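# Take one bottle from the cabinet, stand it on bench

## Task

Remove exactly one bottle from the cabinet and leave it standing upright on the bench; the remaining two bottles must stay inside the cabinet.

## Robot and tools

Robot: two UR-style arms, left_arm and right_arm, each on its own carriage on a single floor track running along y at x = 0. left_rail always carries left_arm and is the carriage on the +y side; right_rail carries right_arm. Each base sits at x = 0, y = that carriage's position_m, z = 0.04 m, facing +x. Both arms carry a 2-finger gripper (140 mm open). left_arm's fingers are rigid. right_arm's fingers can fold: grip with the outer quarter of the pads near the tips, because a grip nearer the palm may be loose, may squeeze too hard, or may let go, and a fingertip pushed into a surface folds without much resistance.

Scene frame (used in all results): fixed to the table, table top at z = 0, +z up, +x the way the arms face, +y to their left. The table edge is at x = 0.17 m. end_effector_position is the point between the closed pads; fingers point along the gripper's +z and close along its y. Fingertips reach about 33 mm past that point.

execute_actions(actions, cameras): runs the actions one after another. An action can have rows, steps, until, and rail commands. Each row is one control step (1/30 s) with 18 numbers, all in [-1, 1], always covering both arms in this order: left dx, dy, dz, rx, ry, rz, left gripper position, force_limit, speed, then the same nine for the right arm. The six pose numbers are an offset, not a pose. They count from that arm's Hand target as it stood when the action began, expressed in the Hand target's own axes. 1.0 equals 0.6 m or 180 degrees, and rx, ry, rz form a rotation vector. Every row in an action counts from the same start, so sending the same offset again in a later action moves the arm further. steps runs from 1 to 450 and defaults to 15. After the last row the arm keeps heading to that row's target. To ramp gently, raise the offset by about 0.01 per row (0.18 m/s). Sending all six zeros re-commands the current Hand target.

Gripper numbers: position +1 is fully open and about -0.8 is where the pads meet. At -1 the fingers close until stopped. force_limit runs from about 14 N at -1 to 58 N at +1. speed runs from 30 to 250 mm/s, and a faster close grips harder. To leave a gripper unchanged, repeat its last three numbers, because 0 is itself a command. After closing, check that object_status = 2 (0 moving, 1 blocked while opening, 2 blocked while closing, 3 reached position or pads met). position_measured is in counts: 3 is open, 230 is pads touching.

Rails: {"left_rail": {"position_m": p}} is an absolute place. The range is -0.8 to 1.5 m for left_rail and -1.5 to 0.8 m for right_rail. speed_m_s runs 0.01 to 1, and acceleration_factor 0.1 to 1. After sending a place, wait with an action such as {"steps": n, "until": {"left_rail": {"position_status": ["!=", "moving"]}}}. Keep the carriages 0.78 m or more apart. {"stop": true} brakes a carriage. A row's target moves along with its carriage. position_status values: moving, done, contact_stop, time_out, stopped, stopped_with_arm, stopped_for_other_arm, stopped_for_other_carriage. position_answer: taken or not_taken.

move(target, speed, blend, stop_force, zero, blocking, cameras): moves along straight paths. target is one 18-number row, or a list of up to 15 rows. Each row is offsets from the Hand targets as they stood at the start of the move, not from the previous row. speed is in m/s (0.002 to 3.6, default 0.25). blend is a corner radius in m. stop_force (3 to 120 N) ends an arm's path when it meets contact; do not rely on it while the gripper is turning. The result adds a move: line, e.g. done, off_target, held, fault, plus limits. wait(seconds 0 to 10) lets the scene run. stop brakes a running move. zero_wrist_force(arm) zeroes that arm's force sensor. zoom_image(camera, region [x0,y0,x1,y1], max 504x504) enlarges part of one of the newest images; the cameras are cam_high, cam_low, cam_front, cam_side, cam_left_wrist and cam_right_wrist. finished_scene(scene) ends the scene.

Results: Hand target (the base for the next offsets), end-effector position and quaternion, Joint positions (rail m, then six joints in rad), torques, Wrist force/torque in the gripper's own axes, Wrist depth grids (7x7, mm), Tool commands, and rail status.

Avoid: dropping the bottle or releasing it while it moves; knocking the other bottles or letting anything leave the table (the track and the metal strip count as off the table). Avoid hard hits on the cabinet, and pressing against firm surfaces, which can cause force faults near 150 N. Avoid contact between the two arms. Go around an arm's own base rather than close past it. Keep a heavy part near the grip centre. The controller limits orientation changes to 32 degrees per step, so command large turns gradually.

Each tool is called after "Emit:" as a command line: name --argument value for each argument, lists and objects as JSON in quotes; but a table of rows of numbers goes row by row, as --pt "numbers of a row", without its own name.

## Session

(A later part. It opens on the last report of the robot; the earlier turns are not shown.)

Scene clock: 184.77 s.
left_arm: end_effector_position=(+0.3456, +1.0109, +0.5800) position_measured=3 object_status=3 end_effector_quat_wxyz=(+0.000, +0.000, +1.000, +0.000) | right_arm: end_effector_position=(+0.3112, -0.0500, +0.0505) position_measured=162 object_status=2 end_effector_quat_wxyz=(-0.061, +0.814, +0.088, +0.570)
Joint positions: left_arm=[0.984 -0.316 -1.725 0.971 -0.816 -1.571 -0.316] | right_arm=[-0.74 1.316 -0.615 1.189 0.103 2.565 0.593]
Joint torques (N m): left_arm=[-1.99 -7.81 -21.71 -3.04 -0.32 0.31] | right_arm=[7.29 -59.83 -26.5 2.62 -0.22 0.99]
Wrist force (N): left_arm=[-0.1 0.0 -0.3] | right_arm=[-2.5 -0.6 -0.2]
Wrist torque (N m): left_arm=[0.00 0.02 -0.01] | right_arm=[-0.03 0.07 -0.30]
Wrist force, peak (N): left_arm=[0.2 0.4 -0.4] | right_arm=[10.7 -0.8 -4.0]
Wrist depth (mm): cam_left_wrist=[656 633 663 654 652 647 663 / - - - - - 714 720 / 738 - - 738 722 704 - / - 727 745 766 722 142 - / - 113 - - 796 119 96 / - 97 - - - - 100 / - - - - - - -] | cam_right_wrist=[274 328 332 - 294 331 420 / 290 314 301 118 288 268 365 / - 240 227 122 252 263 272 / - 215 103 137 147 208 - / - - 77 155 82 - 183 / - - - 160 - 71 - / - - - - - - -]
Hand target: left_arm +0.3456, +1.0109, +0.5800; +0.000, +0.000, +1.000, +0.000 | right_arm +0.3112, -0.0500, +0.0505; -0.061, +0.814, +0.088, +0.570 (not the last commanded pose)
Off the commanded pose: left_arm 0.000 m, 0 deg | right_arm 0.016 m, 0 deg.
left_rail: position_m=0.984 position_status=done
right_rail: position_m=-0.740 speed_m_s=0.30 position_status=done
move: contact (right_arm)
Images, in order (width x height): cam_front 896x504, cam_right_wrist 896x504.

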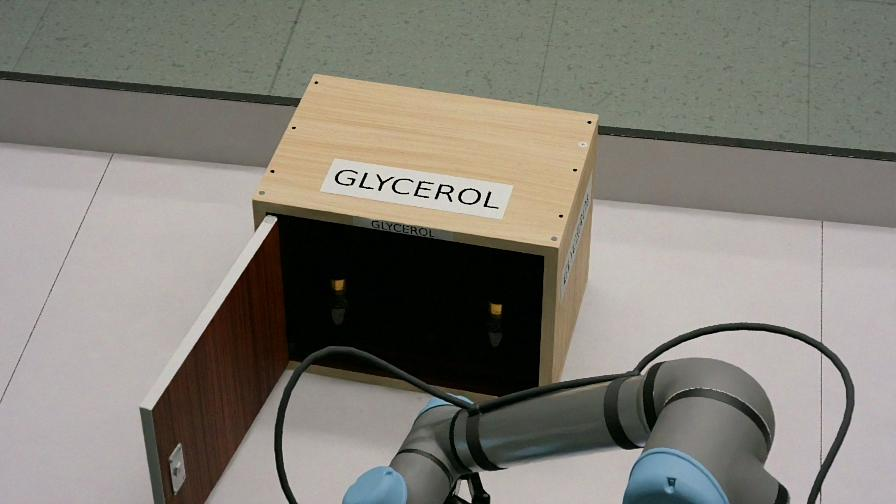

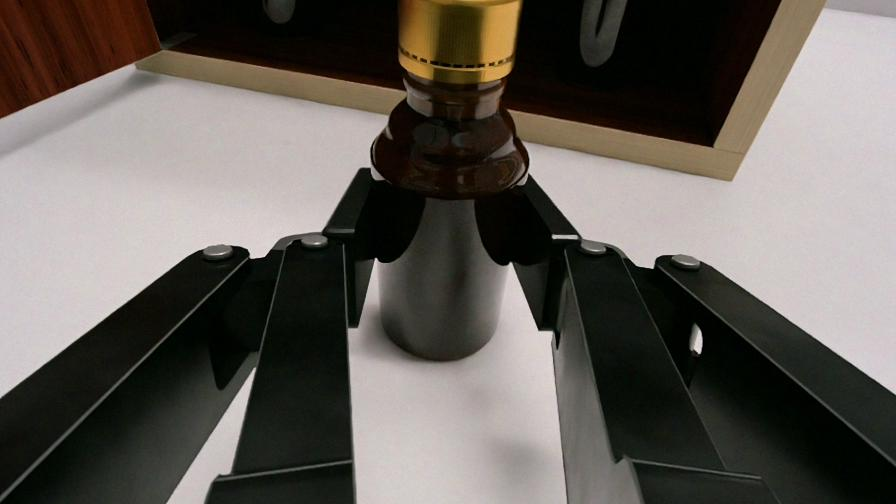

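Emit:
move --pt "0 0 0 0 0 0 1 1 1 -0.001 0 0 0 0 0 -0.2 -1 -1" --pt "0 0 0 0 0 0 1 1 1 0 0 -0.2 0 0 0 -0.2 -1 -1" --speed '[0.03,0.12]' --cameras '["cam_right_wrist","cam_high","cam_front"]'

Scene clock: 191.07 s.
left_arm: end_effector_position=(+0.3456, +1.0109, +0.5800) position_measured=3 object_status=3 end_effector_quat_wxyz=(+0.000, +0.000, +1.000, +0.000) | right_arm: end_effector_position=(+0.2010, -0.0740, +0.0915) position_measured=154 object_status=3 end_effector_quat_wxyz=(-0.061, +0.814, +0.088, +0.570)
Joint positions: left_arm=[0.984 -0.316 -1.725 0.971 -0.816 -1.571 -0.316] | right_arm=[-0.74 1.49 -0.658 1.199 0.354 2.688 0.842]
Joint torques (N m): left_arm=[-3.57 -9.41 -21.59 -3 -0.49 0.15] | right_arm=[10.99 -43.43 -31.49 3.67 3.37 1.57]
Wrist force (N): left_arm=[0.1 0.1 -0.3] | right_arm=[-2.2 -0.2 -1.1]
Wrist torque (N m): left_arm=[0.03 -0.01 -0.01] | right_arm=[0.05 0.07 -0.40]
Wrist force, peak (N): left_arm=[-0.2 0.2 -0.4] | right_arm=[-2.1 0.0 -2.8]
Wrist depth (mm): cam_left_wrist=[659 665 654 656 - 652 - / 691 - - - - 712 - / - 710 706 722 - 727 736 / - 736 727 747 697 144 733 / - 113 789 - 804 118 97 / - 104 838 859 799 - 100 / - 838 829 900 911 - -] | cam_right_wrist=[305 384 441 519 455 566 - / 314 375 395 236 386 - - / 284 324 333 264 306 - - / 264 - 106 272 133 269 - / - - 78 237 81 82 - / - - - 199 - 73 - / - - 188 186 - - -]
Hand target: left_arm +0.3456, +1.0109, +0.5800; +0.000, +0.000, +1.000, +0.000 | right_arm +0.2010, -0.0740, +0.0915; -0.061, +0.814, +0.088, +0.570
Off the commanded pose: left_arm 0.000 m, 0 deg | right_arm 0.000 m, 0 deg.
left_rail: position_m=0.984 position_status=done
right_rail: position_m=-0.740 speed_m_s=0.30 position_status=done
move: done
Images, in order (width x height): cam_high 896x504, cam_front 896x504, cam_right_wrist 896x504.

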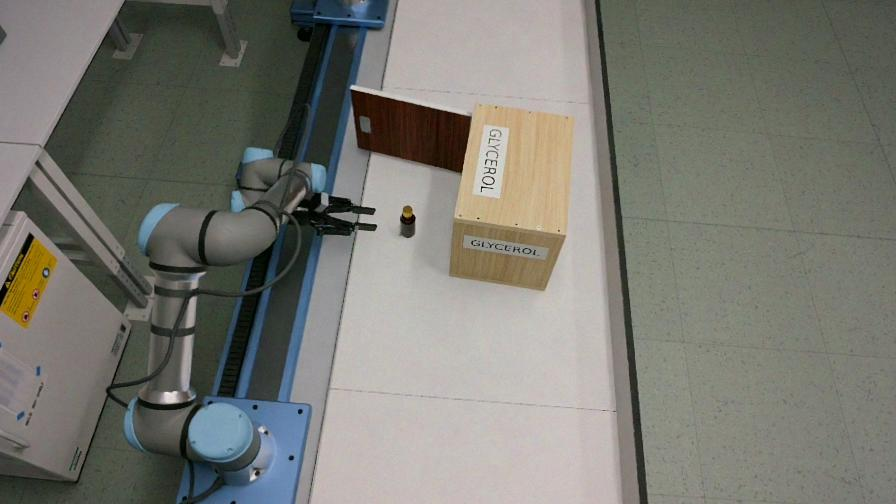

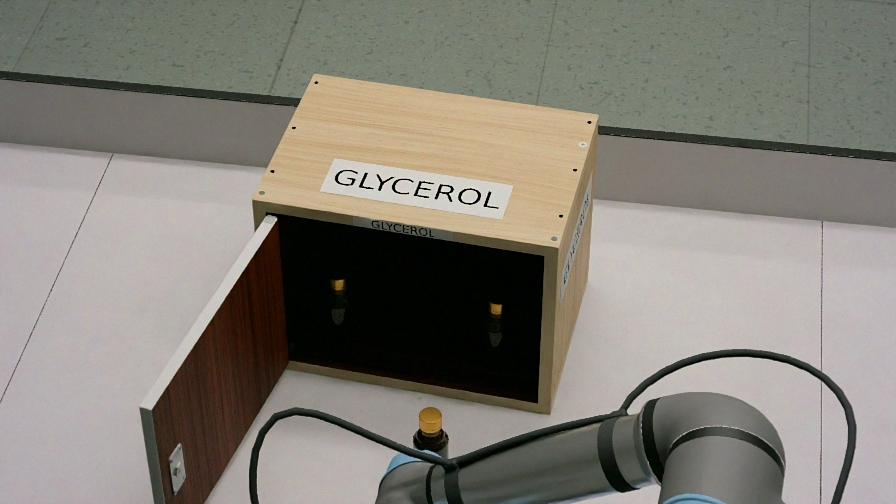

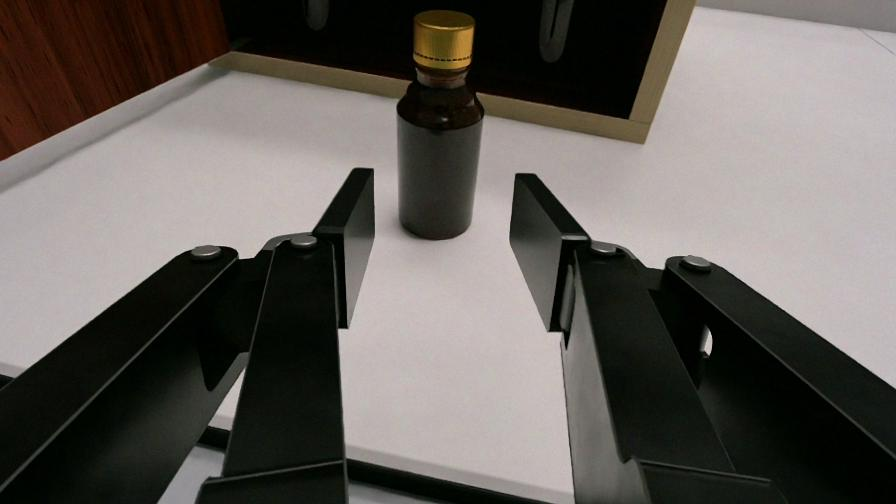

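Emit:
finished_scene --scene 2

The scene is finished: the task was done.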